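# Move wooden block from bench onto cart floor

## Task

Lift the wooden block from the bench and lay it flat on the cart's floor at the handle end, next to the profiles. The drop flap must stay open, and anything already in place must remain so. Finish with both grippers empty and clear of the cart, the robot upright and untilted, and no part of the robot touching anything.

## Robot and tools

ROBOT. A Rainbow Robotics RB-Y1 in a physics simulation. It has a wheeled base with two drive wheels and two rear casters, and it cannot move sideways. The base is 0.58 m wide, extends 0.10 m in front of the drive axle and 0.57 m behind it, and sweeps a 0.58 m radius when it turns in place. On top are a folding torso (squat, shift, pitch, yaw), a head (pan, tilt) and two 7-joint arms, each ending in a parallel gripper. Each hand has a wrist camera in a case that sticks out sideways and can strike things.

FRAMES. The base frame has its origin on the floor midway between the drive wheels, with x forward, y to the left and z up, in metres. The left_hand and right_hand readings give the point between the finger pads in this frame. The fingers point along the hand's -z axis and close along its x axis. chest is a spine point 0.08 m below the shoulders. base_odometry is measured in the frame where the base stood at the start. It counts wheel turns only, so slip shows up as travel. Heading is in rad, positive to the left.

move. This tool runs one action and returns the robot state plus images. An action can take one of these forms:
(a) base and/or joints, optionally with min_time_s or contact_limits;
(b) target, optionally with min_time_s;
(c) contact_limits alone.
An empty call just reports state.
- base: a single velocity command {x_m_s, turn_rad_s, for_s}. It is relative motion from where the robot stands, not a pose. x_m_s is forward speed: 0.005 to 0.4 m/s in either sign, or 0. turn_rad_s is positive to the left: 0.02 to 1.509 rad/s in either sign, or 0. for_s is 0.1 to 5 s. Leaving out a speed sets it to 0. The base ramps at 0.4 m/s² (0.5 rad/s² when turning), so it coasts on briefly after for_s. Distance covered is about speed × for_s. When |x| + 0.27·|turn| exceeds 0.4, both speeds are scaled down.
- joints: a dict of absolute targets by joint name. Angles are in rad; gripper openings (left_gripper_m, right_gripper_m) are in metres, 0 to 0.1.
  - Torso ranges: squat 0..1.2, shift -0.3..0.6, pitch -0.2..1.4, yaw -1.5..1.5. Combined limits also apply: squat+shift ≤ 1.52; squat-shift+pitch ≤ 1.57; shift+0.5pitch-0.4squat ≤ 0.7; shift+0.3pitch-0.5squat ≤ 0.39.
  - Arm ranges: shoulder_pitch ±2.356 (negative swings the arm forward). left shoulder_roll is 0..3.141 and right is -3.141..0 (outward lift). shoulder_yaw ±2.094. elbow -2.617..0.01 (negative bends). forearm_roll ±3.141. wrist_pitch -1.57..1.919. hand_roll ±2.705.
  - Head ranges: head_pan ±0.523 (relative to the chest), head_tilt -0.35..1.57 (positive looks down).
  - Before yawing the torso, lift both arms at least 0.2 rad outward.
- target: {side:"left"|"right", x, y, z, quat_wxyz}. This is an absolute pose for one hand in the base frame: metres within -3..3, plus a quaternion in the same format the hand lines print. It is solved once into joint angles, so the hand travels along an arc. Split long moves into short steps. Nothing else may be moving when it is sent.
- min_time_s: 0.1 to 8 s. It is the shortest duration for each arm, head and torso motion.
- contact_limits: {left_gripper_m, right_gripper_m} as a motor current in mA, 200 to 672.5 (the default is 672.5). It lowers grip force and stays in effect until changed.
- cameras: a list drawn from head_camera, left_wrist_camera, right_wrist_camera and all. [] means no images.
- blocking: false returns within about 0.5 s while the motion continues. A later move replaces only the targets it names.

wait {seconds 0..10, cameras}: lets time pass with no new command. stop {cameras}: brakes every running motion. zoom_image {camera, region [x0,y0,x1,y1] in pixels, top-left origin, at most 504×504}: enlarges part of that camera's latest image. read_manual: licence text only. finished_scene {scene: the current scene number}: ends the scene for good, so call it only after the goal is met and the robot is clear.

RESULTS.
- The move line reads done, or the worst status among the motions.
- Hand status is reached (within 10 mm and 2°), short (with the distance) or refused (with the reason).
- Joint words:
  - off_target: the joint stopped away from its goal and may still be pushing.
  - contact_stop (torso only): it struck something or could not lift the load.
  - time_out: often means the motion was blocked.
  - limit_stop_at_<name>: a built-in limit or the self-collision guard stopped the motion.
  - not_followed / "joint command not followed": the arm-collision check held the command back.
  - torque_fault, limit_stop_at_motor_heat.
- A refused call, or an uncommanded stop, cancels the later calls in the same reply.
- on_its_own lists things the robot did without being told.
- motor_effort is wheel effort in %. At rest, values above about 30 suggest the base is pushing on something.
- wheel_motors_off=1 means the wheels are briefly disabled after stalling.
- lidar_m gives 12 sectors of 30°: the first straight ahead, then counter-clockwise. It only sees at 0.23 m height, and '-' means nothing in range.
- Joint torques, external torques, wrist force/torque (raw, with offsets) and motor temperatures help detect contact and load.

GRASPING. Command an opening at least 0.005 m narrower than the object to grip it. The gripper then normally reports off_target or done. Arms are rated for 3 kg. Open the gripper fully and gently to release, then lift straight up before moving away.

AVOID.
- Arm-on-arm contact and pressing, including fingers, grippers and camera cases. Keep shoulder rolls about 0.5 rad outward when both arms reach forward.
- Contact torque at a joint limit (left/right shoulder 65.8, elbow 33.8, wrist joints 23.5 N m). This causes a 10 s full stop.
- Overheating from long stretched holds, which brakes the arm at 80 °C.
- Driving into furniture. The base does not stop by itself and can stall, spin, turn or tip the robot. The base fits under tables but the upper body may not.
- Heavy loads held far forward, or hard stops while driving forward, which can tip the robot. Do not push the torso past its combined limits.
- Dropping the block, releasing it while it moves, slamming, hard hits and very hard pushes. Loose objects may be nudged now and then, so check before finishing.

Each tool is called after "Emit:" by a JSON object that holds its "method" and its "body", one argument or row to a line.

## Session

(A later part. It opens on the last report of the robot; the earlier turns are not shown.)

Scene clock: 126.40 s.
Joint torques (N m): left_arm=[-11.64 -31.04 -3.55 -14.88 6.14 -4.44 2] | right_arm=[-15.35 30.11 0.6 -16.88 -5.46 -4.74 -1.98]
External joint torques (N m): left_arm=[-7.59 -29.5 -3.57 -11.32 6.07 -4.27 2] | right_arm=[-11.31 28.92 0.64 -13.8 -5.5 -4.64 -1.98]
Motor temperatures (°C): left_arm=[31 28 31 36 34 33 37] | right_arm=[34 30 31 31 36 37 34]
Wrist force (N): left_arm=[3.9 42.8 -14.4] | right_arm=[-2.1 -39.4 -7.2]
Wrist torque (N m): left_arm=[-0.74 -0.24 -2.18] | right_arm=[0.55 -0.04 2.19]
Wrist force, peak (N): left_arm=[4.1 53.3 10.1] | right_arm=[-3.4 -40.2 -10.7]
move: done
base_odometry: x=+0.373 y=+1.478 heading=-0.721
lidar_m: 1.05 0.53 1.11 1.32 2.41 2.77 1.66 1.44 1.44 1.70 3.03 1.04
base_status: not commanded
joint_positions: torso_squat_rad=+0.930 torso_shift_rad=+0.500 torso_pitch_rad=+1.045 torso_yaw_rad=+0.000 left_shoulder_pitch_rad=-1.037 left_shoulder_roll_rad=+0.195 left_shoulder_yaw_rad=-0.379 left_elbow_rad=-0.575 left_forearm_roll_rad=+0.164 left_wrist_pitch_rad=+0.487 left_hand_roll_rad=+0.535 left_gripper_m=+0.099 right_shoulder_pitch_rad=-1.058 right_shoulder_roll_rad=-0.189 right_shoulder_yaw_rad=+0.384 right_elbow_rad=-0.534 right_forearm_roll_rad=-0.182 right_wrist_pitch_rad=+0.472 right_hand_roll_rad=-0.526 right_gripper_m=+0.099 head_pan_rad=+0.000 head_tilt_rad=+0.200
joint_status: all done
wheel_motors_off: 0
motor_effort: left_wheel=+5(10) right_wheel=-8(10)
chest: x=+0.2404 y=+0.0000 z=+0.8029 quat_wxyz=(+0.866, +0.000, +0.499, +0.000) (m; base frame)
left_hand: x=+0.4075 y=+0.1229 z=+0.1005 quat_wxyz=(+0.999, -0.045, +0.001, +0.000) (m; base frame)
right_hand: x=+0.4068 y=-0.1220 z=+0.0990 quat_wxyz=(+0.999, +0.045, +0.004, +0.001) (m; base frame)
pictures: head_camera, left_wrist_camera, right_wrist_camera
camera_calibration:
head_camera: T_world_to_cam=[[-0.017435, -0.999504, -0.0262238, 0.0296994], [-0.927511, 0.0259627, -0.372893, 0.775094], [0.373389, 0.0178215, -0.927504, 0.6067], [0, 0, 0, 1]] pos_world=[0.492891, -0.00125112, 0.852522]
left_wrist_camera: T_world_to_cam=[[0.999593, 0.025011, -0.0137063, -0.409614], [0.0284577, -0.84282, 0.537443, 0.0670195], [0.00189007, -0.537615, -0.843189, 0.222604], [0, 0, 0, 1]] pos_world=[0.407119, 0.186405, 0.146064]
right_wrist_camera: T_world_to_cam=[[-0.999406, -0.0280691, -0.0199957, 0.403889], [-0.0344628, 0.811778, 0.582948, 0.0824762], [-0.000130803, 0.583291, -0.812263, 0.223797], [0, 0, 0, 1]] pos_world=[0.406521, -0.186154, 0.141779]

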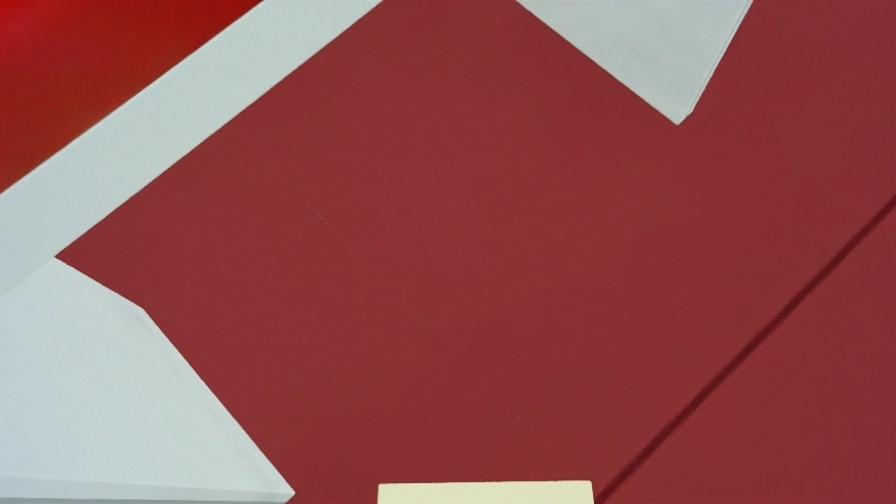

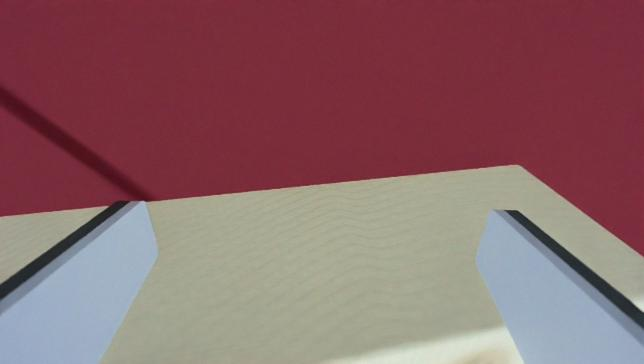

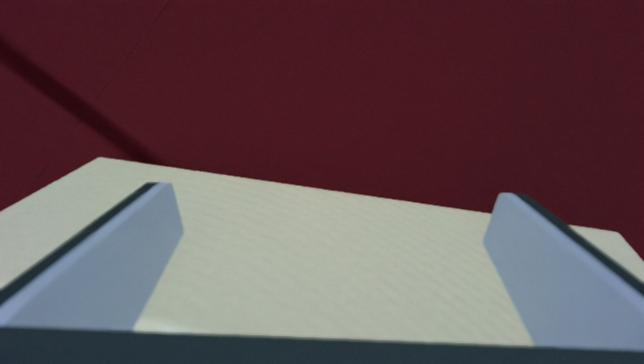

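Emit:
{"method": "move", "body": {
  "joints": {"torso_squat_rad":1.015},
  "min_time_s": 1,
  "cameras": []
}}

Emit:
{"method": "move", "body": {
  "target": {"side":"left","x":0.385,"y":0.15,"z":0.058,"quat_wxyz":[0.9985,-0.055,0,0]},
  "cameras": []
}}

Emit:
{"method": "move", "body": {
  "target": {"side":"right","x":0.385,"y":-0.145,"z":0.058,"quat_wxyz":[0.9985,0.055,0,0]},
  "cameras": []
}}

Emit:
{"method": "move", "body": {
  "joints": {"left_gripper_m":0,"right_gripper_m":0}
}}

Scene clock: 134.70 s.
Joint torques (N m): left_arm=[-11.49 -30.79 -3.51 -14.33 5.91 -5.56 1.9] | right_arm=[-14.01 31.17 1.15 -15.25 -5.11 -5.09 -1.44]
External joint torques (N m): left_arm=[-7.39 -29.26 -3.53 -10.76 5.84 -5.39 1.9] | right_arm=[-9.9 30 1.19 -12.16 -5.16 -4.99 -1.44]
Motor temperatures (°C): left_arm=[31 29 31 36 35 33 37] | right_arm=[34 31 31 32 36 37 34]
Wrist force (N): left_arm=[3.2 46.3 20.4] | right_arm=[-0.7 -42.0 17.0]
Wrist torque (N m): left_arm=[-1.32 1.30 -1.56] | right_arm=[0.93 0.85 1.20]
Wrist force, peak (N): left_arm=[3.4 47.1 24.1] | right_arm=[-0.7 -42.8 21.0]
move: done
base_odometry: x=+0.373 y=+1.478 heading=-0.721
lidar_m: 1.06 0.53 1.10 1.32 2.41 2.77 1.66 1.45 1.44 1.67 3.04 1.04
base_status: not commanded
joint_positions: torso_squat_rad=+1.015 torso_shift_rad=+0.500 torso_pitch_rad=+1.044 torso_yaw_rad=+0.000 left_shoulder_pitch_rad=-1.037 left_shoulder_roll_rad=+0.195 left_shoulder_yaw_rad=-0.379 left_elbow_rad=-0.575 left_forearm_roll_rad=+0.164 left_wrist_pitch_rad=+0.487 left_hand_roll_rad=+0.535 left_gripper_m=+0.099 right_shoulder_pitch_rad=-1.058 right_shoulder_roll_rad=-0.190 right_shoulder_yaw_rad=+0.384 right_elbow_rad=-0.534 right_forearm_roll_rad=-0.182 right_wrist_pitch_rad=+0.472 right_hand_roll_rad=-0.526 right_gripper_m=+0.099 head_pan_rad=+0.000 head_tilt_rad=+0.200
joint_status: all done
wheel_motors_off: 0
motor_effort: left_wheel=+6(8) right_wheel=-5(11)
chest: x=+0.2164 y=+0.0000 z=+0.7603 quat_wxyz=(+0.867, +0.000, +0.499, +0.000) (m; base frame)
left_hand: x=+0.3846 y=+0.1229 z=+0.0582 quat_wxyz=(+0.999, -0.045, +0.001, +0.000) (m; base frame)
right_hand: x=+0.3843 y=-0.1220 z=+0.0567 quat_wxyz=(+0.999, +0.045, +0.003, +0.001) (m; base frame)
pictures: none
No camera images: "cameras" was empty.

Scene clock: 135.53 s.
Joint torques (N m): left_arm=[-3.87 -1.21 1.13 -4.1 0.36 -0.7 0.27] | right_arm=[-7.91 10.03 0.63 -6.51 -1.12 -1.14 -0.42]
External joint torques (N m): left_arm=[-0.47 -1.22 0.83 -0.57 0.27 -0.53 0.28] | right_arm=[-3.77 8.69 0.64 -3.37 -1.17 -1.03 -0.43]
Motor temperatures (°C): left_arm=[31 29 31 36 35 33 37] | right_arm=[34 31 31 32 36 37 34]
Wrist force (N): left_arm=[-0.1 2.6 -7.5] | right_arm=[-0.6 -6.7 -4.0]
Wrist torque (N m): left_arm=[-0.43 0.07 0.10] | right_arm=[-0.02 0.12 -0.09]
Wrist force, peak (N): left_arm=[3.4 46.5 21.3] | right_arm=[-0.4 -42.6 17.8]
move: done
base_odometry: x=+0.373 y=+1.478 heading=-0.721
lidar_m: 1.07 0.54 1.11 1.31 2.40 2.76 1.64 1.45 1.44 1.71 3.03 1.06
base_status: not commanded
joint_positions: torso_squat_rad=+1.015 torso_shift_rad=+0.500 torso_pitch_rad=+1.045 torso_yaw_rad=+0.000 left_shoulder_pitch_rad=-0.994 left_shoulder_roll_rad=+0.261 left_shoulder_yaw_rad=-0.375 left_elbow_rad=-0.632 left_forearm_roll_rad=+0.297 left_wrist_pitch_rad=+0.480 left_hand_roll_rad=+0.413 left_gripper_m=+0.099 right_shoulder_pitch_rad=-1.060 right_shoulder_roll_rad=-0.184 right_shoulder_yaw_rad=+0.384 right_elbow_rad=-0.536 right_forearm_roll_rad=-0.183 right_wrist_pitch_rad=+0.471 right_hand_roll_rad=-0.526 right_gripper_m=+0.099 head_pan_rad=+0.000 head_tilt_rad=+0.200
joint_status: all done
wheel_motors_off: 0
motor_effort: left_wheel=+3(7) right_wheel=-4(7)
chest: x=+0.2166 y=+0.0001 z=+0.7600 quat_wxyz=(+0.867, +0.000, +0.499, +0.000) (m; base frame)
left_hand: x=+0.3846 y=+0.1499 z=+0.0573 quat_wxyz=(+0.999, -0.054, +0.000, +0.000) (m; base frame)
left_hand_status: reached (checked arc, planned for 0.3 s): 1 mm and 0.1 deg off.
right_hand: x=+0.3847 y=-0.1171 z=+0.0571 quat_wxyz=(+0.999, +0.049, +0.003, +0.000) (m; base frame)
pictures: none
No camera images: "cameras" was empty.

Scene clock: 136.40 s.
Joint torques (N m): left_arm=[-3.42 -0.99 0.59 -3.75 0.25 -0.6 0.15] | right_arm=[-3.09 0.98 -1.82 -3.59 -0.03 -0.32 -0.18]
External joint torques (N m): left_arm=[-0.02 -1.01 0.29 -0.22 0.16 -0.43 0.15] | right_arm=[0.2 1.15 -1.56 -0.39 -0.07 -0.2 -0.18]
Motor temperatures (°C): left_arm=[31 29 31 36 35 33 37] | right_arm=[34 31 31 31 36 37 34]
Wrist force (N): left_arm=[0.6 2.2 -7.5] | right_arm=[-0.3 1.8 -4.6]
Wrist torque (N m): left_arm=[-0.39 0.06 0.08] | right_arm=[-0.20 0.09 -0.05]
Wrist force, peak (N): left_arm=[-0.3 3.1 -8.3] | right_arm=[-0.7 -6.7 -3.5]
move: done
base_odometry: x=+0.373 y=+1.478 heading=-0.721
lidar_m: 1.06 0.53 1.11 1.32 2.38 2.76 1.65 1.44 1.44 1.69 3.05 1.04
base_status: not commanded
joint_positions: torso_squat_rad=+1.015 torso_shift_rad=+0.500 torso_pitch_rad=+1.045 torso_yaw_rad=+0.000 left_shoulder_pitch_rad=-0.994 left_shoulder_roll_rad=+0.261 left_shoulder_yaw_rad=-0.375 left_elbow_rad=-0.632 left_forearm_roll_rad=+0.297 left_wrist_pitch_rad=+0.480 left_hand_roll_rad=+0.413 left_gripper_m=+0.099 right_shoulder_pitch_rad=-1.003 right_shoulder_roll_rad=-0.251 right_shoulder_yaw_rad=+0.377 right_elbow_rad=-0.621 right_forearm_roll_rad=-0.284 right_wrist_pitch_rad=+0.479 right_hand_roll_rad=-0.427 right_gripper_m=+0.099 head_pan_rad=+0.000 head_tilt_rad=+0.200
joint_status: all done
wheel_motors_off: 0
motor_effort: left_wheel=+4(7) right_wheel=-5(7)
chest: x=+0.2166 y=+0.0000 z=+0.7600 quat_wxyz=(+0.867, +0.000, +0.499, +0.000) (m; base frame)
left_hand: x=+0.3846 y=+0.1498 z=+0.0573 quat_wxyz=(+0.999, -0.054, +0.000, +0.000) (m; base frame)
right_hand: x=+0.3849 y=-0.1448 z=+0.0573 quat_wxyz=(+0.999, +0.054, +0.000, +0.000) (m; base frame)
right_hand_status: reached (checked arc, planned for 0.3 s): 1 mm and 0.1 deg off.
pictures: none
No camera images: "cameras" was empty.

Scene clock: 138.10 s.
Joint torques (N m): left_arm=[-3.45 -0.78 1.03 -3.6 0.29 -0.51 0.36] | right_arm=[-3.21 0.76 -1.53 -3.59 -0.12 -0.2 -0.29]
External joint torques (N m): left_arm=[-0.04 -0.8 0.73 -0.07 0.19 -0.33 0.36] | right_arm=[0.09 0.93 -1.26 -0.39 -0.16 -0.08 -0.29]
Motor temperatures (°C): left_arm=[31 29 31 36 35 33 37] | right_arm=[34 31 31 31 36 37 34]
Wrist force (N): left_arm=[0.9 3.0 -8.3] | right_arm=[0.0 1.8 -4.8]
Wrist torque (N m): left_arm=[-0.48 0.16 0.05] | right_arm=[-0.21 0.12 -0.07]
Wrist force, peak (N): left_arm=[0.8 2.6 -8.5] | right_arm=[0.3 1.3 -5.8]
move: done
base_odometry: x=+0.373 y=+1.478 heading=-0.721
lidar_m: 1.04 0.54 1.11 1.31 2.40 2.77 1.65 1.44 1.45 1.69 3.04 1.05
base_status: not commanded
joint_positions: torso_squat_rad=+1.015 torso_shift_rad=+0.500 torso_pitch_rad=+1.045 torso_yaw_rad=+0.000 left_shoulder_pitch_rad=-0.994 left_shoulder_roll_rad=+0.261 left_shoulder_yaw_rad=-0.375 left_elbow_rad=-0.632 left_forearm_roll_rad=+0.297 left_wrist_pitch_rad=+0.480 left_hand_roll_rad=+0.413 left_gripper_m=+0.000 right_shoulder_pitch_rad=-1.003 right_shoulder_roll_rad=-0.251 right_shoulder_yaw_rad=+0.377 right_elbow_rad=-0.621 right_forearm_roll_rad=-0.284 right_wrist_pitch_rad=+0.479 right_hand_roll_rad=-0.427 right_gripper_m=+0.000 head_pan_rad=+0.000 head_tilt_rad=+0.200
joint_status: all done
wheel_motors_off: 0
motor_effort: left_wheel=+4(5) right_wheel=-6(6)
chest: x=+0.2166 y=+0.0000 z=+0.7600 quat_wxyz=(+0.867, +0.000, +0.499, +0.000) (m; base frame)
left_hand: x=+0.3846 y=+0.1498 z=+0.0573 quat_wxyz=(+0.999, -0.054, +0.000, +0.000) (m; base frame)
right_hand: x=+0.3849 y=-0.1448 z=+0.0573 quat_wxyz=(+0.999, +0.054, +0.000, +0.000) (m; base frame)
pictures: head_camera, left_wrist_camera, right_wrist_camera
camera_calibration:
head_camera: T_world_to_cam=[[-0.0175113, -0.999502, -0.0262638, 0.0282305], [-0.927322, 0.0260574, -0.373356, 0.737344], [0.373854, 0.0178171, -0.927316, 0.575518], [0, 0, 0, 1]] pos_world=[0.46909, -0.00125083, 0.80972]
left_wrist_camera: T_world_to_cam=[[0.999599, 0.0256917, -0.011897, -0.388158], [0.0279848, -0.832816, 0.552842, 0.111339], [0.00429546, -0.552954, -0.833201, 0.20146], [0, 0, 0, 1]] pos_world=[0.384021, 0.214095, 0.101686]
right_wrist_camera: T_world_to_cam=[[-0.999227, -0.0265911, -0.02897, 0.381251], [-0.0386341, 0.801195, 0.597155, 0.123752], [0.00733158, 0.597813, -0.801602, 0.201838], [0, 0, 0, 1]] pos_world=[0.384257, -0.209673, 0.0989399]

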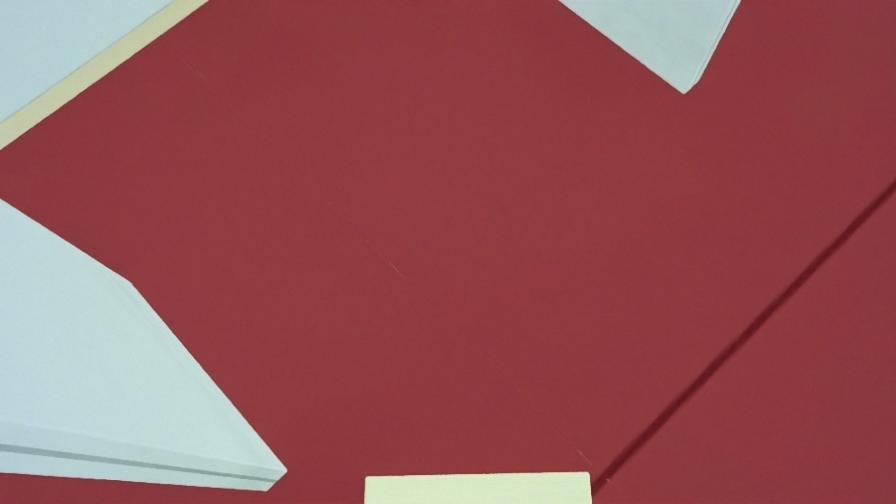

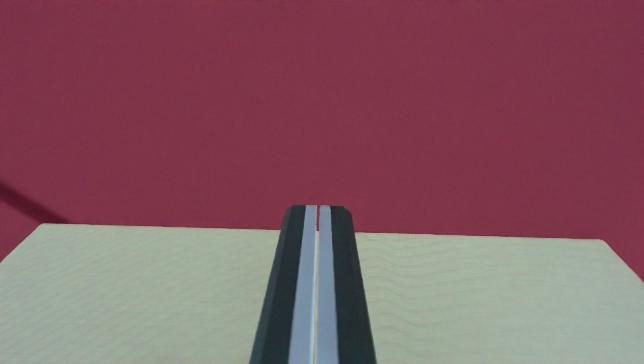

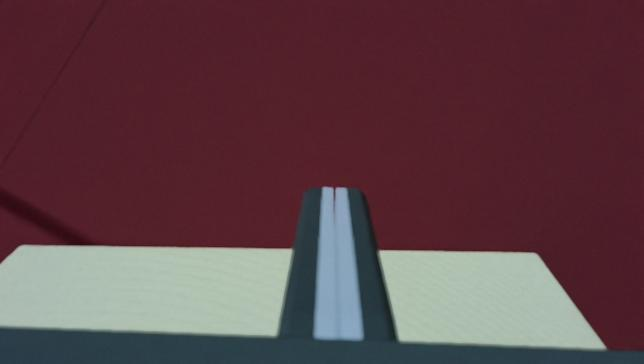

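Emit:
{"method": "move", "body": {
  "target": {"side":"right","x":0.394,"y":-0.117,"z":0.055,"quat_wxyz":[0.9985,0.055,0,0]},
  "cameras": []
}}

Emit:
{"method": "move", "body": {
  "target": {"side":"left","x":0.394,"y":0.114,"z":0.055,"quat_wxyz":[0.9985,-0.055,0,0]}
}}

Scene clock: 142.30 s.
Joint torques (N m): left_arm=[-3.23 -0.83 1.02 -3.49 0.43 -0.49 0.21] | right_arm=[-5.19 3.23 -1.44 -2.78 -0.06 -0.15 -0.1]
External joint torques (N m): left_arm=[0.17 -0.84 0.72 0.05 0.34 -0.32 0.21] | right_arm=[-0.48 2.05 -1.39 0.16 -0.09 -0.02 -0.1]
Motor temperatures (°C): left_arm=[31 29 31 36 35 33 37] | right_arm=[34 31 31 31 36 37 34]
Wrist force (N): left_arm=[0.6 2.8 -8.1] | right_arm=[-0.2 0.9 -5.2]
Wrist torque (N m): left_arm=[-0.48 0.13 0.10] | right_arm=[-0.18 0.07 -0.06]
Wrist force, peak (N): left_arm=[0.9 3.4 -8.3] | right_arm=[0.6 2.2 -5.2]
move: done
base_odometry: x=+0.373 y=+1.478 heading=-0.721
lidar_m: 1.04 0.54 1.11 1.30 2.41 2.78 1.65 1.44 1.44 1.69 3.03 1.04
base_status: not commanded
joint_positions: torso_squat_rad=+1.015 torso_shift_rad=+0.500 torso_pitch_rad=+1.045 torso_yaw_rad=+0.000 left_shoulder_pitch_rad=-0.994 left_shoulder_roll_rad=+0.261 left_shoulder_yaw_rad=-0.375 left_elbow_rad=-0.632 left_forearm_roll_rad=+0.297 left_wrist_pitch_rad=+0.480 left_hand_roll_rad=+0.413 left_gripper_m=+0.000 right_shoulder_pitch_rad=-1.101 right_shoulder_roll_rad=-0.182 right_shoulder_yaw_rad=+0.376 right_elbow_rad=-0.470 right_forearm_roll_rad=-0.237 right_wrist_pitch_rad=+0.434 right_hand_roll_rad=-0.474 right_gripper_m=+0.000 head_pan_rad=+0.000 head_tilt_rad=+0.200
joint_status: all done
wheel_motors_off: 0
motor_effort: left_wheel=+5(5) right_wheel=-6(8)
chest: x=+0.2166 y=+0.0001 z=+0.7600 quat_wxyz=(+0.867, +0.000, +0.499, +0.000) (m; base frame)
left_hand: x=+0.3846 y=+0.1498 z=+0.0573 quat_wxyz=(+0.999, -0.054, +0.000, +0.000) (m; base frame)
right_hand: x=+0.3938 y=-0.1174 z=+0.0558 quat_wxyz=(+0.999, +0.055, -0.001, +0.000) (m; base frame)
right_hand_status: reached (checked arc, planned for 0.4 s): 1 mm and 0.1 deg off.
pictures: none
No camera images: "cameras" was empty.

Scene clock: 143.30 s.
Joint torques (N m): left_arm=[-15.31 -34.63 -2.13 -16.77 4.41 -5.36 0.36] | right_arm=[-9.58 27.61 1.2 -11.92 -2.76 -3.38 -0.1]
External joint torques (N m): left_arm=[-10.3 -33.12 -2.21 -13.72 4.34 -5.19 0.36] | right_arm=[-4.91 26.61 1.28 -9.04 -2.8 -3.26 -0.1]
Motor temperatures (°C): left_arm=[31 29 31 36 35 33 37] | right_arm=[34 31 31 31 36 37 34]
Wrist force (N): left_arm=[3.3 52.6 -10.3] | right_arm=[0.7 -36.1 14.6]
Wrist torque (N m): left_arm=[-1.25 0.33 -0.17] | right_arm=[0.71 0.07 -0.32]
Wrist force, peak (N): left_arm=[3.9 60.9 -7.2] | right_arm=[-0.5 -43.1 23.0]
move: done
base_odometry: x=+0.373 y=+1.478 heading=-0.721
lidar_m: 1.06 0.54 1.10 1.32 2.40 2.77 1.65 1.44 1.45 1.70 3.04 1.05
base_status: not commanded
joint_positions: torso_squat_rad=+1.015 torso_shift_rad=+0.500 torso_pitch_rad=+1.045 torso_yaw_rad=+0.000 left_shoulder_pitch_rad=-1.115 left_shoulder_roll_rad=+0.179 left_shoulder_yaw_rad=-0.373 left_elbow_rad=-0.434 left_forearm_roll_rad=+0.233 left_wrist_pitch_rad=+0.423 left_hand_roll_rad=+0.476 left_gripper_m=+0.000 right_shoulder_pitch_rad=-1.100 right_shoulder_roll_rad=-0.188 right_shoulder_yaw_rad=+0.376 right_elbow_rad=-0.467 right_forearm_roll_rad=-0.236 right_wrist_pitch_rad=+0.435 right_hand_roll_rad=-0.474 right_gripper_m=+0.000 head_pan_rad=+0.000 head_tilt_rad=+0.200
joint_status: all done
wheel_motors_off: 0
motor_effort: left_wheel=+7(14) right_wheel=-7(11)
chest: x=+0.2166 y=+0.0001 z=+0.7601 quat_wxyz=(+0.867, +0.000, +0.499, +0.000) (m; base frame)
left_hand: x=+0.3927 y=+0.1219 z=+0.0543 quat_wxyz=(+0.999, -0.049, +0.001, +0.000) (m; base frame)
left_hand_status: reached (checked arc, planned for 0.5 s): 8 mm and 0.7 deg off.
right_hand: x=+0.3936 y=-0.1228 z=+0.0552 quat_wxyz=(+0.999, +0.051, +0.000, +0.000) (m; base frame)
pictures: head_camera, left_wrist_camera, right_wrist_camera
camera_calibration:
head_camera: T_world_to_cam=[[-0.0172483, -0.999503, -0.0263848, 0.0282076], [-0.927208, 0.0258644, -0.373652, 0.737512], [0.374149, 0.0180193, -0.927194, 0.575502], [0, 0, 0, 1]] pos_world=[0.46899, -0.00125191, 0.809919]
left_wrist_camera: T_world_to_cam=[[0.999556, 0.0267651, -0.0130843, -0.395718], [0.0295764, -0.838745, 0.54372, 0.0901233], [0.00357835, -0.543866, -0.839164, 0.182983], [0, 0, 0, 1]] pos_world=[0.392222, 0.1857, 0.0993729]
right_wrist_camera: T_world_to_cam=[[-0.999215, -0.0259949, -0.0299005, 0.390492], [-0.0386463, 0.805778, 0.590956, 0.10866], [0.00873129, 0.591647, -0.80615, 0.185919], [0, 0, 0, 1]] pos_world=[0.392762, -0.187404, 0.0973408]

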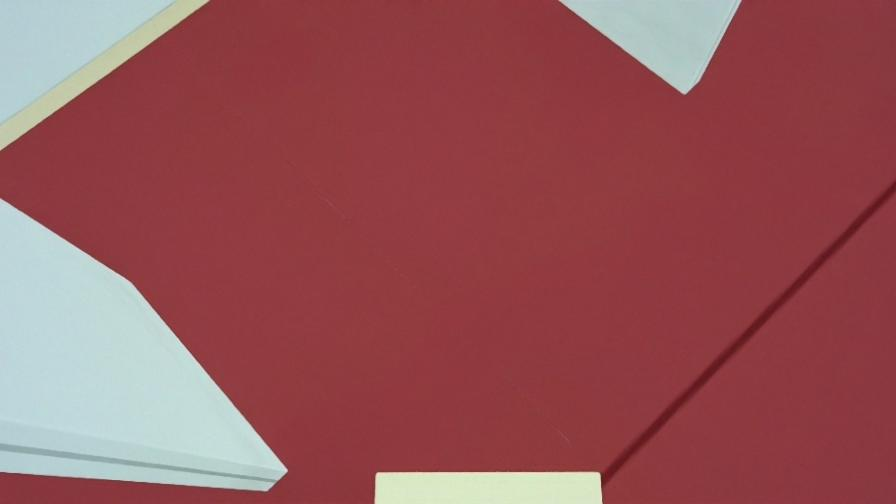

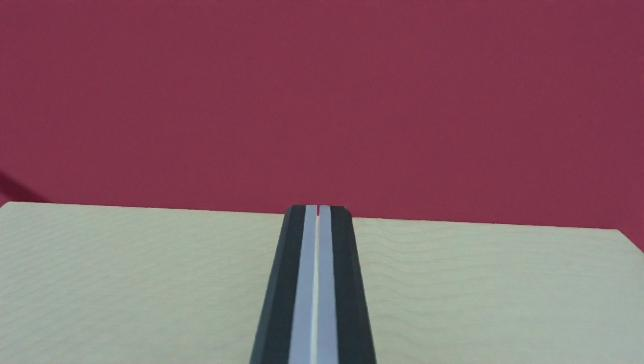

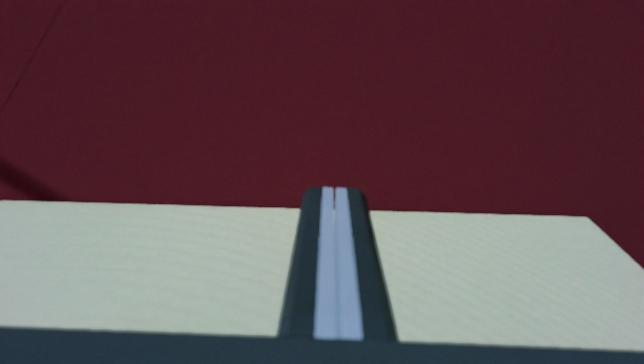

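Emit:
{"method": "move", "body": {
  "joints": {"torso_squat_rad":0.93,"torso_shift_rad":0.45},
  "min_time_s": 1
}}

Scene clock: 145.83 s.
Joint torques (N m): left_arm=[-15.33 -30.39 -1.96 -15.93 4.23 -4.61 0.34] | right_arm=[-14.92 29.78 1.6 -16.27 -3.03 -4.18 0.02]
External joint torques (N m): left_arm=[-10.35 -28.83 -2.03 -12.88 4.15 -4.44 0.34] | right_arm=[-10.32 28.8 1.68 -13.42 -3.07 -4.07 0.02]
Motor temperatures (°C): left_arm=[31 29 31 36 35 33 37] | right_arm=[34 31 31 31 36 37 34]
Wrist force (N): left_arm=[2.0 43.5 -14.2] | right_arm=[-1.0 -38.9 -13.4]
Wrist torque (N m): left_arm=[-0.96 0.16 -0.15] | right_arm=[0.32 0.15 -0.33]
Wrist force, peak (N): left_arm=[3.7 53.1 -9.5] | right_arm=[-0.8 -40.1 -13.2]
move: done
base_odometry: x=+0.373 y=+1.478 heading=-0.721
lidar_m: 1.07 0.54 1.10 1.31 2.41 2.75 1.66 1.44 1.45 1.71 3.02 1.04
base_status: not commanded
joint_positions: torso_squat_rad=+0.930 torso_shift_rad=+0.450 torso_pitch_rad=+1.046 torso_yaw_rad=+0.000 left_shoulder_pitch_rad=-1.115 left_shoulder_roll_rad=+0.178 left_shoulder_yaw_rad=-0.373 left_elbow_rad=-0.434 left_forearm_roll_rad=+0.233 left_wrist_pitch_rad=+0.423 left_hand_roll_rad=+0.476 left_gripper_m=+0.000 right_shoulder_pitch_rad=-1.099 right_shoulder_roll_rad=-0.189 right_shoulder_yaw_rad=+0.376 right_elbow_rad=-0.466 right_forearm_roll_rad=-0.236 right_wrist_pitch_rad=+0.435 right_hand_roll_rad=-0.474 right_gripper_m=+0.000 head_pan_rad=+0.000 head_tilt_rad=+0.200
joint_status: all done
wheel_motors_off: 0
motor_effort: left_wheel=+6(8) right_wheel=-6(9)
chest: x=+0.2218 y=+0.0001 z=+0.8124 quat_wxyz=(+0.866, +0.000, +0.499, +0.000) (m; base frame)
left_hand: x=+0.3972 y=+0.1210 z=+0.1066 quat_wxyz=(+0.999, -0.050, +0.001, +0.000) (m; base frame)
right_hand: x=+0.3970 y=-0.1240 z=+0.1071 quat_wxyz=(+0.999, +0.050, +0.001, +0.000) (m; base frame)
pictures: head_camera, left_wrist_camera, right_wrist_camera
camera_calibration:
head_camera: T_world_to_cam=[[-0.0174376, -0.999504, -0.0262179, 0.0296204], [-0.927594, 0.025959, -0.372687, 0.761247], [0.373182, 0.0178208, -0.927587, 0.622626], [0, 0, 0, 1]] pos_world=[0.474291, -0.00125113, 0.862023]
left_wrist_camera: T_world_to_cam=[[0.999544, 0.0266647, -0.0141492, -0.399323], [0.0300676, -0.837961, 0.544901, 0.0603324], [0.00267317, -0.545078, -0.838381, 0.226748], [0, 0, 0, 1]] pos_world=[0.396721, 0.184799, 0.151576]
right_wrist_camera: T_world_to_cam=[[-0.999308, -0.025705, -0.0269005, 0.395246], [-0.0366262, 0.806872, 0.58959, 0.0785643], [0.00654984, 0.590167, -0.807255, 0.229221], [0, 0, 0, 1]] pos_world=[0.396348, -0.18851, 0.149351]

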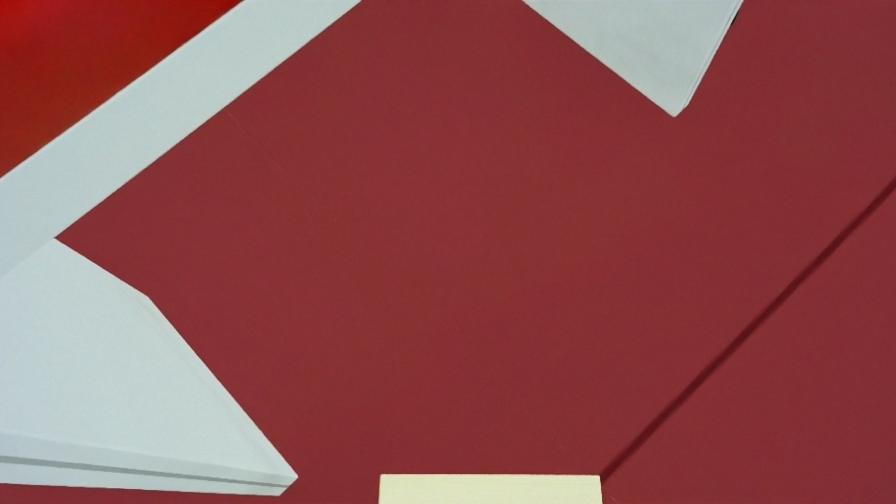

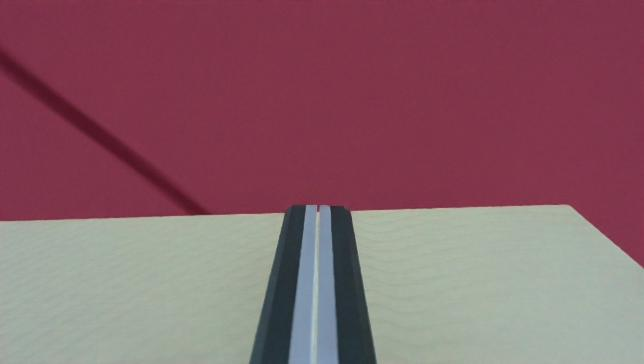

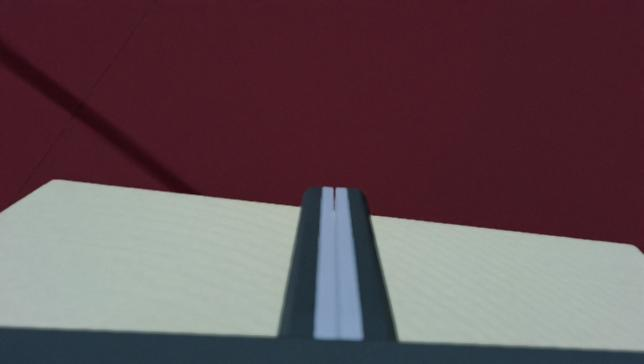

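Emit:
{"method": "move", "body": {
  "target": {"side":"left","x":0.397,"y":0.107,"z":0.107,"quat_wxyz":[0.9985,-0.055,0,0]},
  "cameras": []
}}

Emit:
{"method": "move", "body": {
  "base": {"x_m_s":-0.15,"for_s":2.3},
  "cameras": ["left_wrist_camera"]
}}

Scene clock: 148.37 s.
Joint torques (N m): left_arm=[-17.62 -38.56 -2.71 -18.54 4.67 -6 0.4] | right_arm=[-17.94 40.49 2.05 -20.6 -4.19 -5.63 -0.06]
External joint torques (N m): left_arm=[-12.47 -36.66 -2.73 -15.66 4.6 -5.84 0.41] | right_arm=[-13.38 39.58 2.14 -17.78 -4.23 -5.52 -0.06]
Motor temperatures (°C): left_arm=[31 29 31 37 35 33 37] | right_arm=[34 31 31 32 36 37 34]
Wrist force (N): left_arm=[2.7 56.7 -12.4] | right_arm=[-0.6 -52.4 -13.0]
Wrist torque (N m): left_arm=[-1.26 0.24 -0.20] | right_arm=[0.61 0.18 -0.34]
Wrist force, peak (N): left_arm=[4.2 60.1 -13.4] | right_arm=[-1.0 -56.6 -11.9]
move: done
base_odometry: x=+0.373 y=+1.478 heading=-0.721
lidar_m: 1.06 0.54 1.11 1.33 2.40 2.77 1.66 1.44 1.45 1.70 3.03 1.04
base_status: not commanded
joint_positions: torso_squat_rad=+0.930 torso_shift_rad=+0.450 torso_pitch_rad=+1.046 torso_yaw_rad=+0.000 left_shoulder_pitch_rad=-1.136 left_shoulder_roll_rad=+0.159 left_shoulder_yaw_rad=-0.373 left_elbow_rad=-0.389 left_forearm_roll_rad=+0.215 left_wrist_pitch_rad=+0.402 left_hand_roll_rad=+0.495 left_gripper_m=+0.000 right_shoulder_pitch_rad=-1.098 right_shoulder_roll_rad=-0.191 right_shoulder_yaw_rad=+0.375 right_elbow_rad=-0.465 right_forearm_roll_rad=-0.236 right_wrist_pitch_rad=+0.436 right_hand_roll_rad=-0.474 right_gripper_m=+0.000 head_pan_rad=+0.000 head_tilt_rad=+0.200
joint_status: all done
wheel_motors_off: 0
motor_effort: left_wheel=+5(7) right_wheel=-5(7)
chest: x=+0.2218 y=+0.0000 z=+0.8124 quat_wxyz=(+0.866, +0.000, +0.499, +0.000) (m; base frame)
left_hand: x=+0.3953 y=+0.1157 z=+0.1059 quat_wxyz=(+0.999, -0.049, +0.001, +0.000) (m; base frame)
left_hand_status: reached (checked arc, planned for 0.2 s): 9 mm and 0.8 deg off.
right_hand: x=+0.3966 y=-0.1265 z=+0.1067 quat_wxyz=(+0.999, +0.048, +0.002, +0.000) (m; base frame)
pictures: none
No camera images: "cameras" was empty.

Scene clock: 151.47 s.
Joint torques (N m): left_arm=[-17.9 -38.53 -3.05 -18.77 4.8 -6.1 0.37] | right_arm=[-19.2 40.25 2.22 -20.59 -4.19 -5.57 -0.05]
External joint torques (N m): left_arm=[-12.76 -36.63 -3.08 -15.89 4.73 -5.93 0.37] | right_arm=[-14.65 39.34 2.31 -17.77 -4.23 -5.46 -0.05]
Motor temperatures (°C): left_arm=[31 29 31 37 35 33 37] | right_arm=[34 32 31 32 36 37 34]
Wrist force (N): left_arm=[3.0 56.7 -13.1] | right_arm=[-0.5 -51.9 -12.3]
Wrist torque (N m): left_arm=[-1.28 0.23 -0.22] | right_arm=[0.60 0.18 -0.34]
Wrist force, peak (N): left_arm=[3.9 57.6 -12.7] | right_arm=[0.2 -53.2 -12.7]
move: done
base_odometry: x=+0.114 y=+1.706 heading=-0.720
lidar_m: 0.88 0.87 1.37 1.61 2.94 2.27 1.36 1.18 1.20 1.41 2.50 1.73
base_status: done (sent for 2.3 of 2.3 s)
joint_positions: torso_squat_rad=+0.930 torso_shift_rad=+0.450 torso_pitch_rad=+1.046 torso_yaw_rad=+0.000 left_shoulder_pitch_rad=-1.136 left_shoulder_roll_rad=+0.159 left_shoulder_yaw_rad=-0.373 left_elbow_rad=-0.389 left_forearm_roll_rad=+0.215 left_wrist_pitch_rad=+0.402 left_hand_roll_rad=+0.495 left_gripper_m=+0.000 right_shoulder_pitch_rad=-1.097 right_shoulder_roll_rad=-0.191 right_shoulder_yaw_rad=+0.375 right_elbow_rad=-0.465 right_forearm_roll_rad=-0.236 right_wrist_pitch_rad=+0.436 right_hand_roll_rad=-0.474 right_gripper_m=+0.000 head_pan_rad=+0.000 head_tilt_rad=+0.200
joint_status: not commanded
wheel_motors_off: 0
motor_effort: left_wheel=+13(29) right_wheel=-14(29)
chest: x=+0.2218 y=+0.0000 z=+0.8124 quat_wxyz=(+0.866, +0.000, +0.499, +0.000) (m; base frame)
left_hand: x=+0.3952 y=+0.1157 z=+0.1059 quat_wxyz=(+0.999, -0.049, +0.001, +0.000) (m; base frame)
right_hand: x=+0.3964 y=-0.1266 z=+0.1067 quat_wxyz=(+0.999, +0.048, +0.002, -0.001) (m; base frame)
pictures: left_wrist_camera
camera_calibration:
left_wrist_camera: T_world_to_cam=[[0.999539, 0.0266929, -0.0144544, -0.397148], [0.0302625, -0.839062, 0.543193, 0.056659], [0.00237121, -0.54338, -0.839483, 0.223341], [0, 0, 0, 1]] pos_world=[0.394721, 0.1795, 0.150973]

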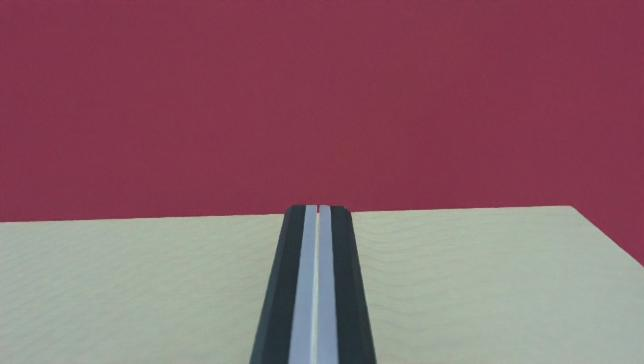

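Emit:
{"method": "move", "body": {
  "joints": {"torso_squat_rad":0.4,"torso_shift_rad":0.2,"torso_pitch_rad":0.7,"head_tilt_rad":0.4},
  "min_time_s": 2.5,
  "cameras": ["left_wrist_camera","right_wrist_camera"]
}}

Emit:
{"method": "move", "body": {
  "joints": {"torso_squat_rad":0.1,"torso_shift_rad":0.1,"torso_pitch_rad":0.38},
  "min_time_s": 2
}}

Scene clock: 155.87 s.
Joint torques (N m): left_arm=[-26.61 -34.2 -1.61 -21.56 4.59 -7.02 0.42] | right_arm=[-28.4 37.3 1.34 -23.67 -4.11 -6.69 -0.04]
External joint torques (N m): left_arm=[-12.9 -35.46 -2.46 -16.14 4.63 -6.27 0.44] | right_arm=[-15.32 39.36 2.28 -18.45 -4.34 -6.01 -0.05]
Motor temperatures (°C): left_arm=[31 29 31 37 35 33 37] | right_arm=[34 32 31 32 36 37 34]
Wrist force (N): left_arm=[-3.3 55.2 -12.1] | right_arm=[-6.0 -50.6 -12.1]
Wrist torque (N m): left_arm=[-1.29 0.02 -0.22] | right_arm=[0.59 0.16 -0.31]
Wrist force, peak (N): left_arm=[2.2 57.3 -12.9] | right_arm=[-0.6 -52.5 -12.9]
move: done
base_odometry: x=+0.114 y=+1.706 heading=-0.720
lidar_m: 0.87 0.87 1.37 1.61 2.94 2.27 1.36 1.19 1.19 1.41 2.48 1.72
base_status: not commanded
joint_positions: torso_squat_rad=+0.400 torso_shift_rad=+0.200 torso_pitch_rad=+0.701 torso_yaw_rad=+0.000 left_shoulder_pitch_rad=-1.135 left_shoulder_roll_rad=+0.159 left_shoulder_yaw_rad=-0.373 left_elbow_rad=-0.389 left_forearm_roll_rad=+0.215 left_wrist_pitch_rad=+0.402 left_hand_roll_rad=+0.495 left_gripper_m=+0.000 right_shoulder_pitch_rad=-1.097 right_shoulder_roll_rad=-0.191 right_shoulder_yaw_rad=+0.375 right_elbow_rad=-0.465 right_forearm_roll_rad=-0.236 right_wrist_pitch_rad=+0.436 right_hand_roll_rad=-0.474 right_gripper_m=+0.000 head_pan_rad=+0.000 head_tilt_rad=+0.400
joint_status: all done
wheel_motors_off: 0
motor_effort: left_wheel=+14(16) right_wheel=-13(16)
chest: x=+0.0998 y=+0.0001 z=+1.1489 quat_wxyz=(+0.939, +0.000, +0.343, +0.000) (m; base frame)
left_hand: x=+0.5016 y=+0.1157 z=+0.5425 quat_wxyz=(+0.984, -0.048, -0.170, -0.008) (m; base frame)
right_hand: x=+0.5025 y=-0.1267 z=+0.5435 quat_wxyz=(+0.984, +0.047, -0.169, +0.008) (m; base frame)
pictures: left_wrist_camera, right_wrist_camera
camera_calibration:
left_wrist_camera: T_world_to_cam=[[0.945675, 0.026766, 0.324008, -0.653804], [-0.154928, -0.839069, 0.521498, -0.0791073], [0.285824, -0.543366, -0.789341, 0.420117], [0, 0, 0, 1]] pos_world=[0.485951, 0.1794, 0.584707]
right_wrist_camera: T_world_to_cam=[[-0.932094, -0.0254354, -0.361322, 0.660303], [-0.231398, 0.809254, 0.539966, -0.0476548], [0.278667, 0.586909, -0.760186, 0.419634], [0, 0, 0, 1]] pos_world=[0.487499, -0.190927, 0.583313]

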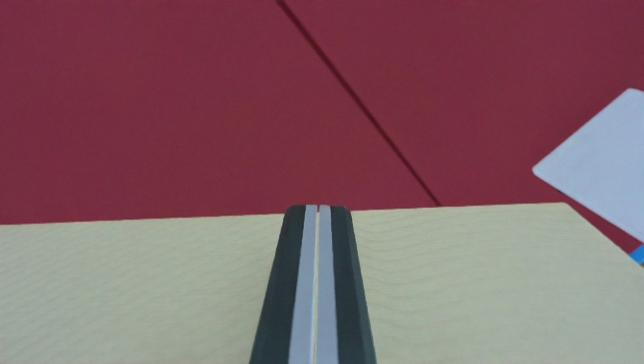

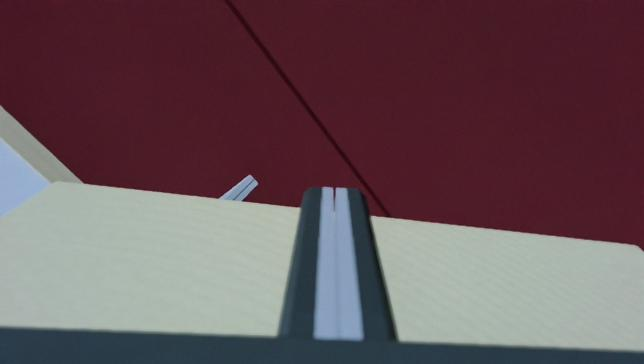

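Scene clock: 158.17 s.
Joint torques (N m): left_arm=[-34.06 -30.89 -1.18 -24.05 4.45 -7.81 0.36] | right_arm=[-36.99 34.63 1.15 -26.49 -3.8 -7.88 0.05]
External joint torques (N m): left_arm=[-13.86 -34.97 -2.71 -16.83 4.59 -6.6 0.4] | right_arm=[-17.37 39.23 2.76 -19.58 -4.18 -6.74 0.01]
Motor temperatures (°C): left_arm=[31 29 31 37 35 33 37] | right_arm=[35 32 31 33 36 37 34]
Wrist force (N): left_arm=[-8.4 54.8 -9.4] | right_arm=[-10.9 -50.0 -9.6]
Wrist torque (N m): left_arm=[-1.28 -0.08 -0.27] | right_arm=[0.61 0.23 -0.30]
Wrist force, peak (N): left_arm=[-4.3 55.4 -12.6] | right_arm=[-6.9 -50.7 -12.9]
move: done
base_odometry: x=+0.114 y=+1.706 heading=-0.720
lidar_m: 0.86 0.87 1.37 1.60 2.94 2.27 1.36 1.19 1.19 1.41 2.51 1.72
base_status: not commanded
joint_positions: torso_squat_rad=+0.100 torso_shift_rad=+0.100 torso_pitch_rad=+0.381 torso_yaw_rad=+0.000 left_shoulder_pitch_rad=-1.135 left_shoulder_roll_rad=+0.159 left_shoulder_yaw_rad=-0.373 left_elbow_rad=-0.389 left_forearm_roll_rad=+0.215 left_wrist_pitch_rad=+0.402 left_hand_roll_rad=+0.495 left_gripper_m=+0.000 right_shoulder_pitch_rad=-1.097 right_shoulder_roll_rad=-0.191 right_shoulder_yaw_rad=+0.375 right_elbow_rad=-0.465 right_forearm_roll_rad=-0.236 right_wrist_pitch_rad=+0.436 right_hand_roll_rad=-0.474 right_gripper_m=+0.000 head_pan_rad=+0.000 head_tilt_rad=+0.400
joint_status: all done
wheel_motors_off: 0
motor_effort: left_wheel=+12(14) right_wheel=-11(16)
chest: x=-0.0432 y=+0.0001 z=+1.2608 quat_wxyz=(+0.982, +0.000, +0.189, +0.000) (m; base frame)
left_hand: x=+0.5287 y=+0.1156 z=+0.8112 quat_wxyz=(+0.945, -0.046, -0.324, -0.015) (m; base frame)
right_hand: x=+0.5291 y=-0.1267 z=+0.8124 quat_wxyz=(+0.945, +0.045, -0.324, +0.015) (m; base frame)
pictures: head_camera, left_wrist_camera, right_wrist_camera
camera_calibration:
head_camera: T_world_to_cam=[[-0.003843, -0.999504, -0.0312531, 0.0442615], [-0.662202, 0.0259624, -0.748876, 1.16294], [0.749316, 0.0178179, -0.661973, 0.858566], [0, 0, 0, 1]] pos_world=[0.126937, -0.00125111, 1.44063]
left_wrist_camera: T_world_to_cam=[[0.796238, 0.0268295, 0.604389, -0.914937], [-0.310701, -0.839069, 0.446573, -0.0719541], [0.519105, -0.543363, -0.659762, 0.396102], [0, 0, 0, 1]] pos_world=[0.500532, 0.1794, 0.846444]
right_wrist_camera: T_world_to_cam=[[-0.771689, -0.0253436, -0.635495, 0.920155], [-0.388967, 0.809358, 0.44005, -0.0220213], [0.503191, 0.586769, -0.63443, 0.395676], [0, 0, 0, 1]] pos_world=[0.502407, -0.191027, 0.845473]

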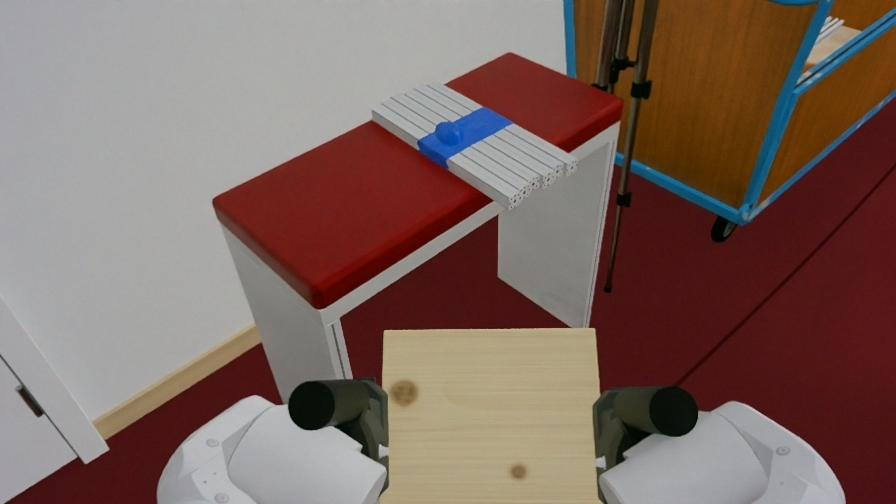

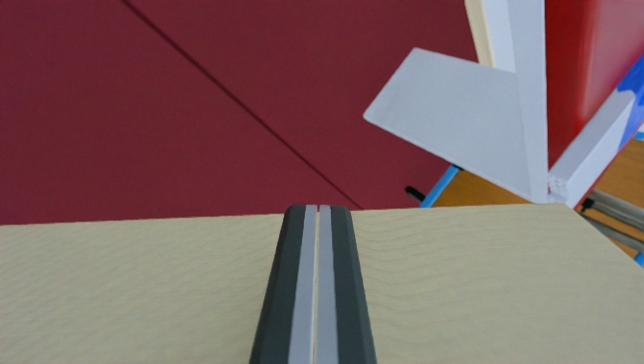

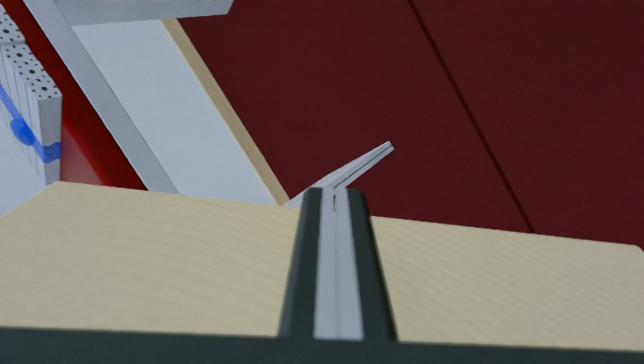

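Emit:
{"method": "move", "body": {
  "base": {"turn_rad_s":-0.69,"for_s":1.3333},
  "cameras": []
}}

Emit:
{"method": "move", "body": {
  "base": {"x_m_s":0.39,"for_s":4.9667},
  "cameras": ["left_wrist_camera"]
}}

Emit:
{"method": "move", "body": {
  "base": {"turn_rad_s":0.7,"for_s":2.4}
}}

Scene clock: 165.30 s.
Joint torques (N m): left_arm=[-35.26 -30.3 -1.24 -24.44 4.37 -8.2 0.38] | right_arm=[-37.72 33.37 1.1 -26.96 -3.69 -7.97 -0.04]
External joint torques (N m): left_arm=[-15.06 -34.37 -2.77 -17.22 4.51 -6.98 0.42] | right_arm=[-18.09 37.97 2.71 -20.06 -4.06 -6.83 -0.08]
Motor temperatures (°C): left_arm=[32 30 31 38 35 34 37] | right_arm=[35 33 31 34 36 38 34]
Wrist force (N): left_arm=[-7.9 55.0 -9.1] | right_arm=[-11.5 -50.0 -10.2]
Wrist torque (N m): left_arm=[-1.30 -0.03 -0.28] | right_arm=[0.53 0.14 -0.27]
Wrist force, peak (N): left_arm=[-9.1 55.7 -10.7] | right_arm=[-11.0 -51.4 -10.2]
move: done
base_odometry: x=+0.114 y=+1.706 heading=-1.608
lidar_m: 3.53 1.37 0.86 1.34 1.39 1.79 3.89 1.87 1.27 1.19 1.20 1.56
base_status: done (sent for 1.33 of 1.33 s)
joint_positions: torso_squat_rad=+0.100 torso_shift_rad=+0.100 torso_pitch_rad=+0.381 torso_yaw_rad=+0.000 left_shoulder_pitch_rad=-1.135 left_shoulder_roll_rad=+0.159 left_shoulder_yaw_rad=-0.373 left_elbow_rad=-0.389 left_forearm_roll_rad=+0.215 left_wrist_pitch_rad=+0.402 left_hand_roll_rad=+0.495 left_gripper_m=+0.000 right_shoulder_pitch_rad=-1.097 right_shoulder_roll_rad=-0.191 right_shoulder_yaw_rad=+0.375 right_elbow_rad=-0.465 right_forearm_roll_rad=-0.236 right_wrist_pitch_rad=+0.436 right_hand_roll_rad=-0.474 right_gripper_m=+0.000 head_pan_rad=+0.000 head_tilt_rad=+0.400
joint_status: not commanded
wheel_motors_off: 0
motor_effort: left_wheel=+18(40) right_wheel=-4(40)
chest: x=-0.0432 y=+0.0001 z=+1.2607 quat_wxyz=(+0.982, +0.000, +0.189, +0.000) (m; base frame)
left_hand: x=+0.5285 y=+0.1156 z=+0.8110 quat_wxyz=(+0.945, -0.046, -0.324, -0.015) (m; base frame)
right_hand: x=+0.5290 y=-0.1267 z=+0.8122 quat_wxyz=(+0.945, +0.045, -0.324, +0.015) (m; base frame)
pictures: none
No camera images: "cameras" was empty.

Scene clock: 171.57 s.
Joint torques (N m): left_arm=[-34.74 -30.14 -1.64 -24.68 4.42 -8.34 0.33] | right_arm=[-38.73 33.09 1.45 -27.16 -3.82 -7.97 -0.04]
External joint torques (N m): left_arm=[-14.53 -34.22 -3.17 -17.46 4.56 -7.12 0.36] | right_arm=[-19.11 37.68 3.06 -20.26 -4.19 -6.83 -0.07]
Motor temperatures (°C): left_arm=[32 30 31 38 35 34 37] | right_arm=[36 33 31 35 36 38 34]
Wrist force (N): left_arm=[-8.6 54.8 -8.8] | right_arm=[-10.9 -50.0 -9.6]
Wrist torque (N m): left_arm=[-1.31 -0.10 -0.28] | right_arm=[0.55 0.16 -0.33]
Wrist force, peak (N): left_arm=[-8.0 55.7 -9.4] | right_arm=[-10.6 -51.1 -9.6]
move: done
base_odometry: x=+0.041 y=-0.229 heading=-1.608
lidar_m: 3.05 1.16 0.79 0.75 0.77 1.77 4.59 1.61 1.11 1.02 1.03 1.34
base_status: done (sent for 4.97 of 4.97 s)
joint_positions: torso_squat_rad=+0.100 torso_shift_rad=+0.100 torso_pitch_rad=+0.381 torso_yaw_rad=+0.000 left_shoulder_pitch_rad=-1.135 left_shoulder_roll_rad=+0.158 left_shoulder_yaw_rad=-0.373 left_elbow_rad=-0.389 left_forearm_roll_rad=+0.215 left_wrist_pitch_rad=+0.402 left_hand_roll_rad=+0.495 left_gripper_m=+0.000 right_shoulder_pitch_rad=-1.096 right_shoulder_roll_rad=-0.191 right_shoulder_yaw_rad=+0.375 right_elbow_rad=-0.465 right_forearm_roll_rad=-0.236 right_wrist_pitch_rad=+0.436 right_hand_roll_rad=-0.474 right_gripper_m=+0.000 head_pan_rad=+0.000 head_tilt_rad=+0.400
joint_status: not commanded
wheel_motors_off: 0
motor_effort: left_wheel=-1(45) right_wheel=+1(33)
chest: x=-0.0431 y=+0.0001 z=+1.2607 quat_wxyz=(+0.982, +0.000, +0.189, +0.000) (m; base frame)
left_hand: x=+0.5285 y=+0.1156 z=+0.8109 quat_wxyz=(+0.945, -0.046, -0.324, -0.015) (m; base frame)
right_hand: x=+0.5289 y=-0.1267 z=+0.8120 quat_wxyz=(+0.945, +0.045, -0.323, +0.015) (m; base frame)
pictures: left_wrist_camera
camera_calibration:
left_wrist_camera: T_world_to_cam=[[0.79659, 0.0268027, 0.603926, -0.914376], [-0.310463, -0.839066, 0.446745, -0.0721476], [0.518707, -0.543369, -0.66007, 0.396469], [0, 0, 0, 1]] pos_world=[0.500332, 0.1794, 0.846144]

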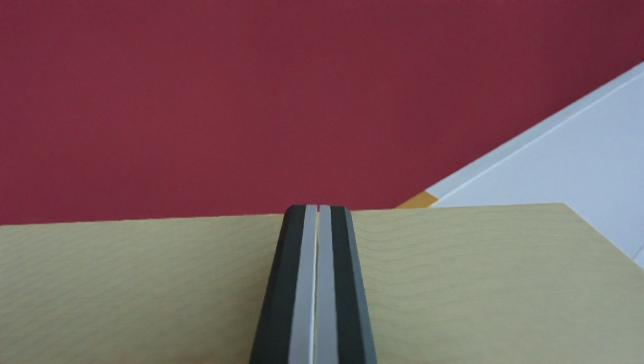

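Scene clock: 175.70 s.
Joint torques (N m): left_arm=[-34.94 -30.15 -1.03 -24.63 4.27 -8.2 0.32] | right_arm=[-38.48 33.36 1.38 -27.34 -3.67 -7.97 -0.09]
External joint torques (N m): left_arm=[-14.74 -34.23 -2.56 -17.42 4.41 -6.99 0.36] | right_arm=[-18.86 37.95 2.99 -20.43 -4.04 -6.83 -0.12]
Motor temperatures (°C): left_arm=[32 30 31 39 35 34 37] | right_arm=[36 33 31 35 36 38 34]
Wrist force (N): left_arm=[-8.3 54.3 -9.5] | right_arm=[-10.9 -50.4 -10.0]
Wrist torque (N m): left_arm=[-1.22 -0.04 -0.28] | right_arm=[0.59 0.22 -0.34]
Wrist force, peak (N): left_arm=[-8.9 55.8 -10.2] | right_arm=[-11.3 -51.3 -9.6]
move: done
base_odometry: x=+0.041 y=-0.229 heading=+0.071
lidar_m: 0.75 0.80 1.77 3.54 1.39 1.04 1.01 1.08 1.51 4.65 1.04 0.78
base_status: done (sent for 2.4 of 2.4 s)
joint_positions: torso_squat_rad=+0.100 torso_shift_rad=+0.100 torso_pitch_rad=+0.381 torso_yaw_rad=+0.000 left_shoulder_pitch_rad=-1.135 left_shoulder_roll_rad=+0.158 left_shoulder_yaw_rad=-0.373 left_elbow_rad=-0.389 left_forearm_roll_rad=+0.215 left_wrist_pitch_rad=+0.402 left_hand_roll_rad=+0.495 left_gripper_m=+0.000 right_shoulder_pitch_rad=-1.096 right_shoulder_roll_rad=-0.191 right_shoulder_yaw_rad=+0.375 right_elbow_rad=-0.465 right_forearm_roll_rad=-0.236 right_wrist_pitch_rad=+0.436 right_hand_roll_rad=-0.474 right_gripper_m=+0.000 head_pan_rad=+0.000 head_tilt_rad=+0.400
joint_status: not commanded
wheel_motors_off: 0
motor_effort: left_wheel=-2(38) right_wheel=+15(34)
chest: x=-0.0431 y=+0.0001 z=+1.2607 quat_wxyz=(+0.982, +0.000, +0.189, +0.000) (m; base frame)
left_hand: x=+0.5285 y=+0.1156 z=+0.8109 quat_wxyz=(+0.945, -0.046, -0.324, -0.015) (m; base frame)
right_hand: x=+0.5289 y=-0.1267 z=+0.8120 quat_wxyz=(+0.945, +0.045, -0.323, +0.015) (m; base frame)
pictures: head_camera, left_wrist_camera, right_wrist_camera
camera_calibration:
head_camera: T_world_to_cam=[[-0.00384599, -0.999504, -0.0312525, 0.0442583], [-0.662358, 0.0259602, -0.748738, 1.16276], [0.749178, 0.0178207, -0.662129, 0.858668], [0, 0, 0, 1]] pos_world=[0.127036, -0.00125113, 1.44053]
left_wrist_camera: T_world_to_cam=[[0.796584, 0.026787, 0.603934, -0.914377], [-0.310478, -0.839067, 0.446733, -0.0721303], [0.518708, -0.543369, -0.66007, 0.396469], [0, 0, 0, 1]] pos_world=[0.500332, 0.1794, 0.846144]
right_wrist_camera: T_world_to_cam=[[-0.772172, -0.0252706, -0.634911, 0.919492], [-0.388611, 0.809333, 0.440412, -0.0224974], [0.502724, 0.586807, -0.634765, 0.396162], [0, 0, 0, 1]] pos_world=[0.502103, -0.191027, 0.845173]

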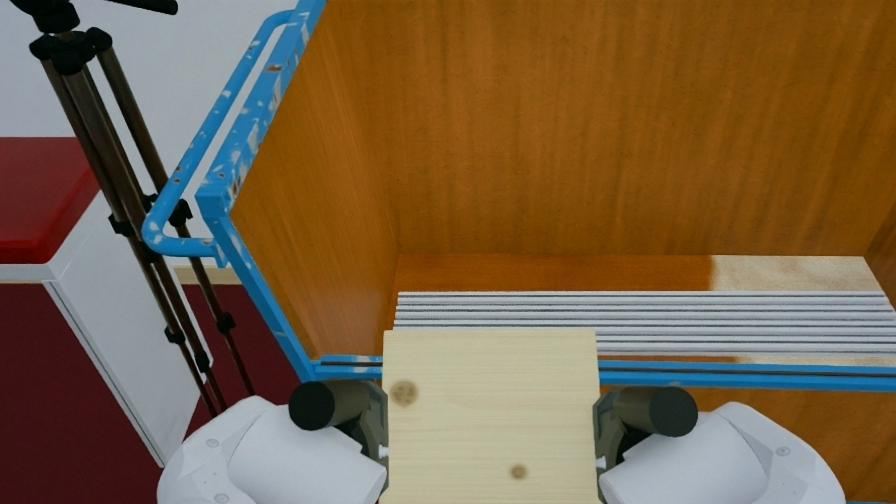

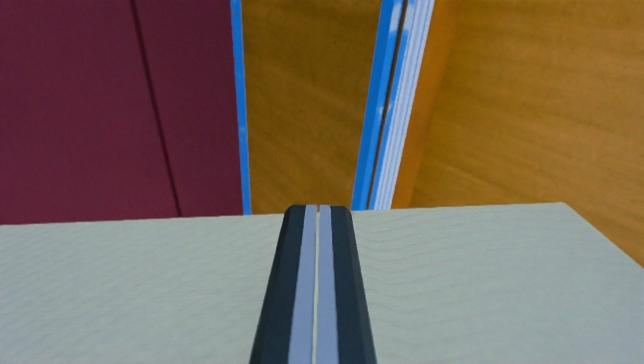

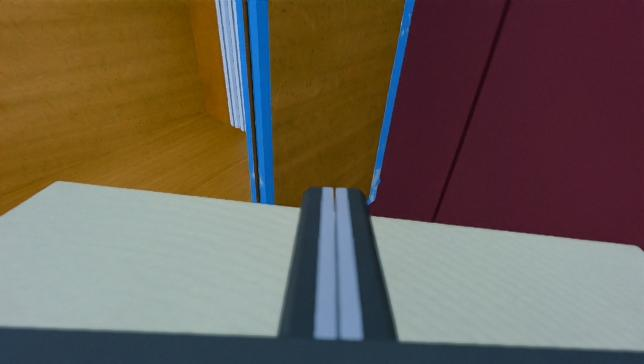

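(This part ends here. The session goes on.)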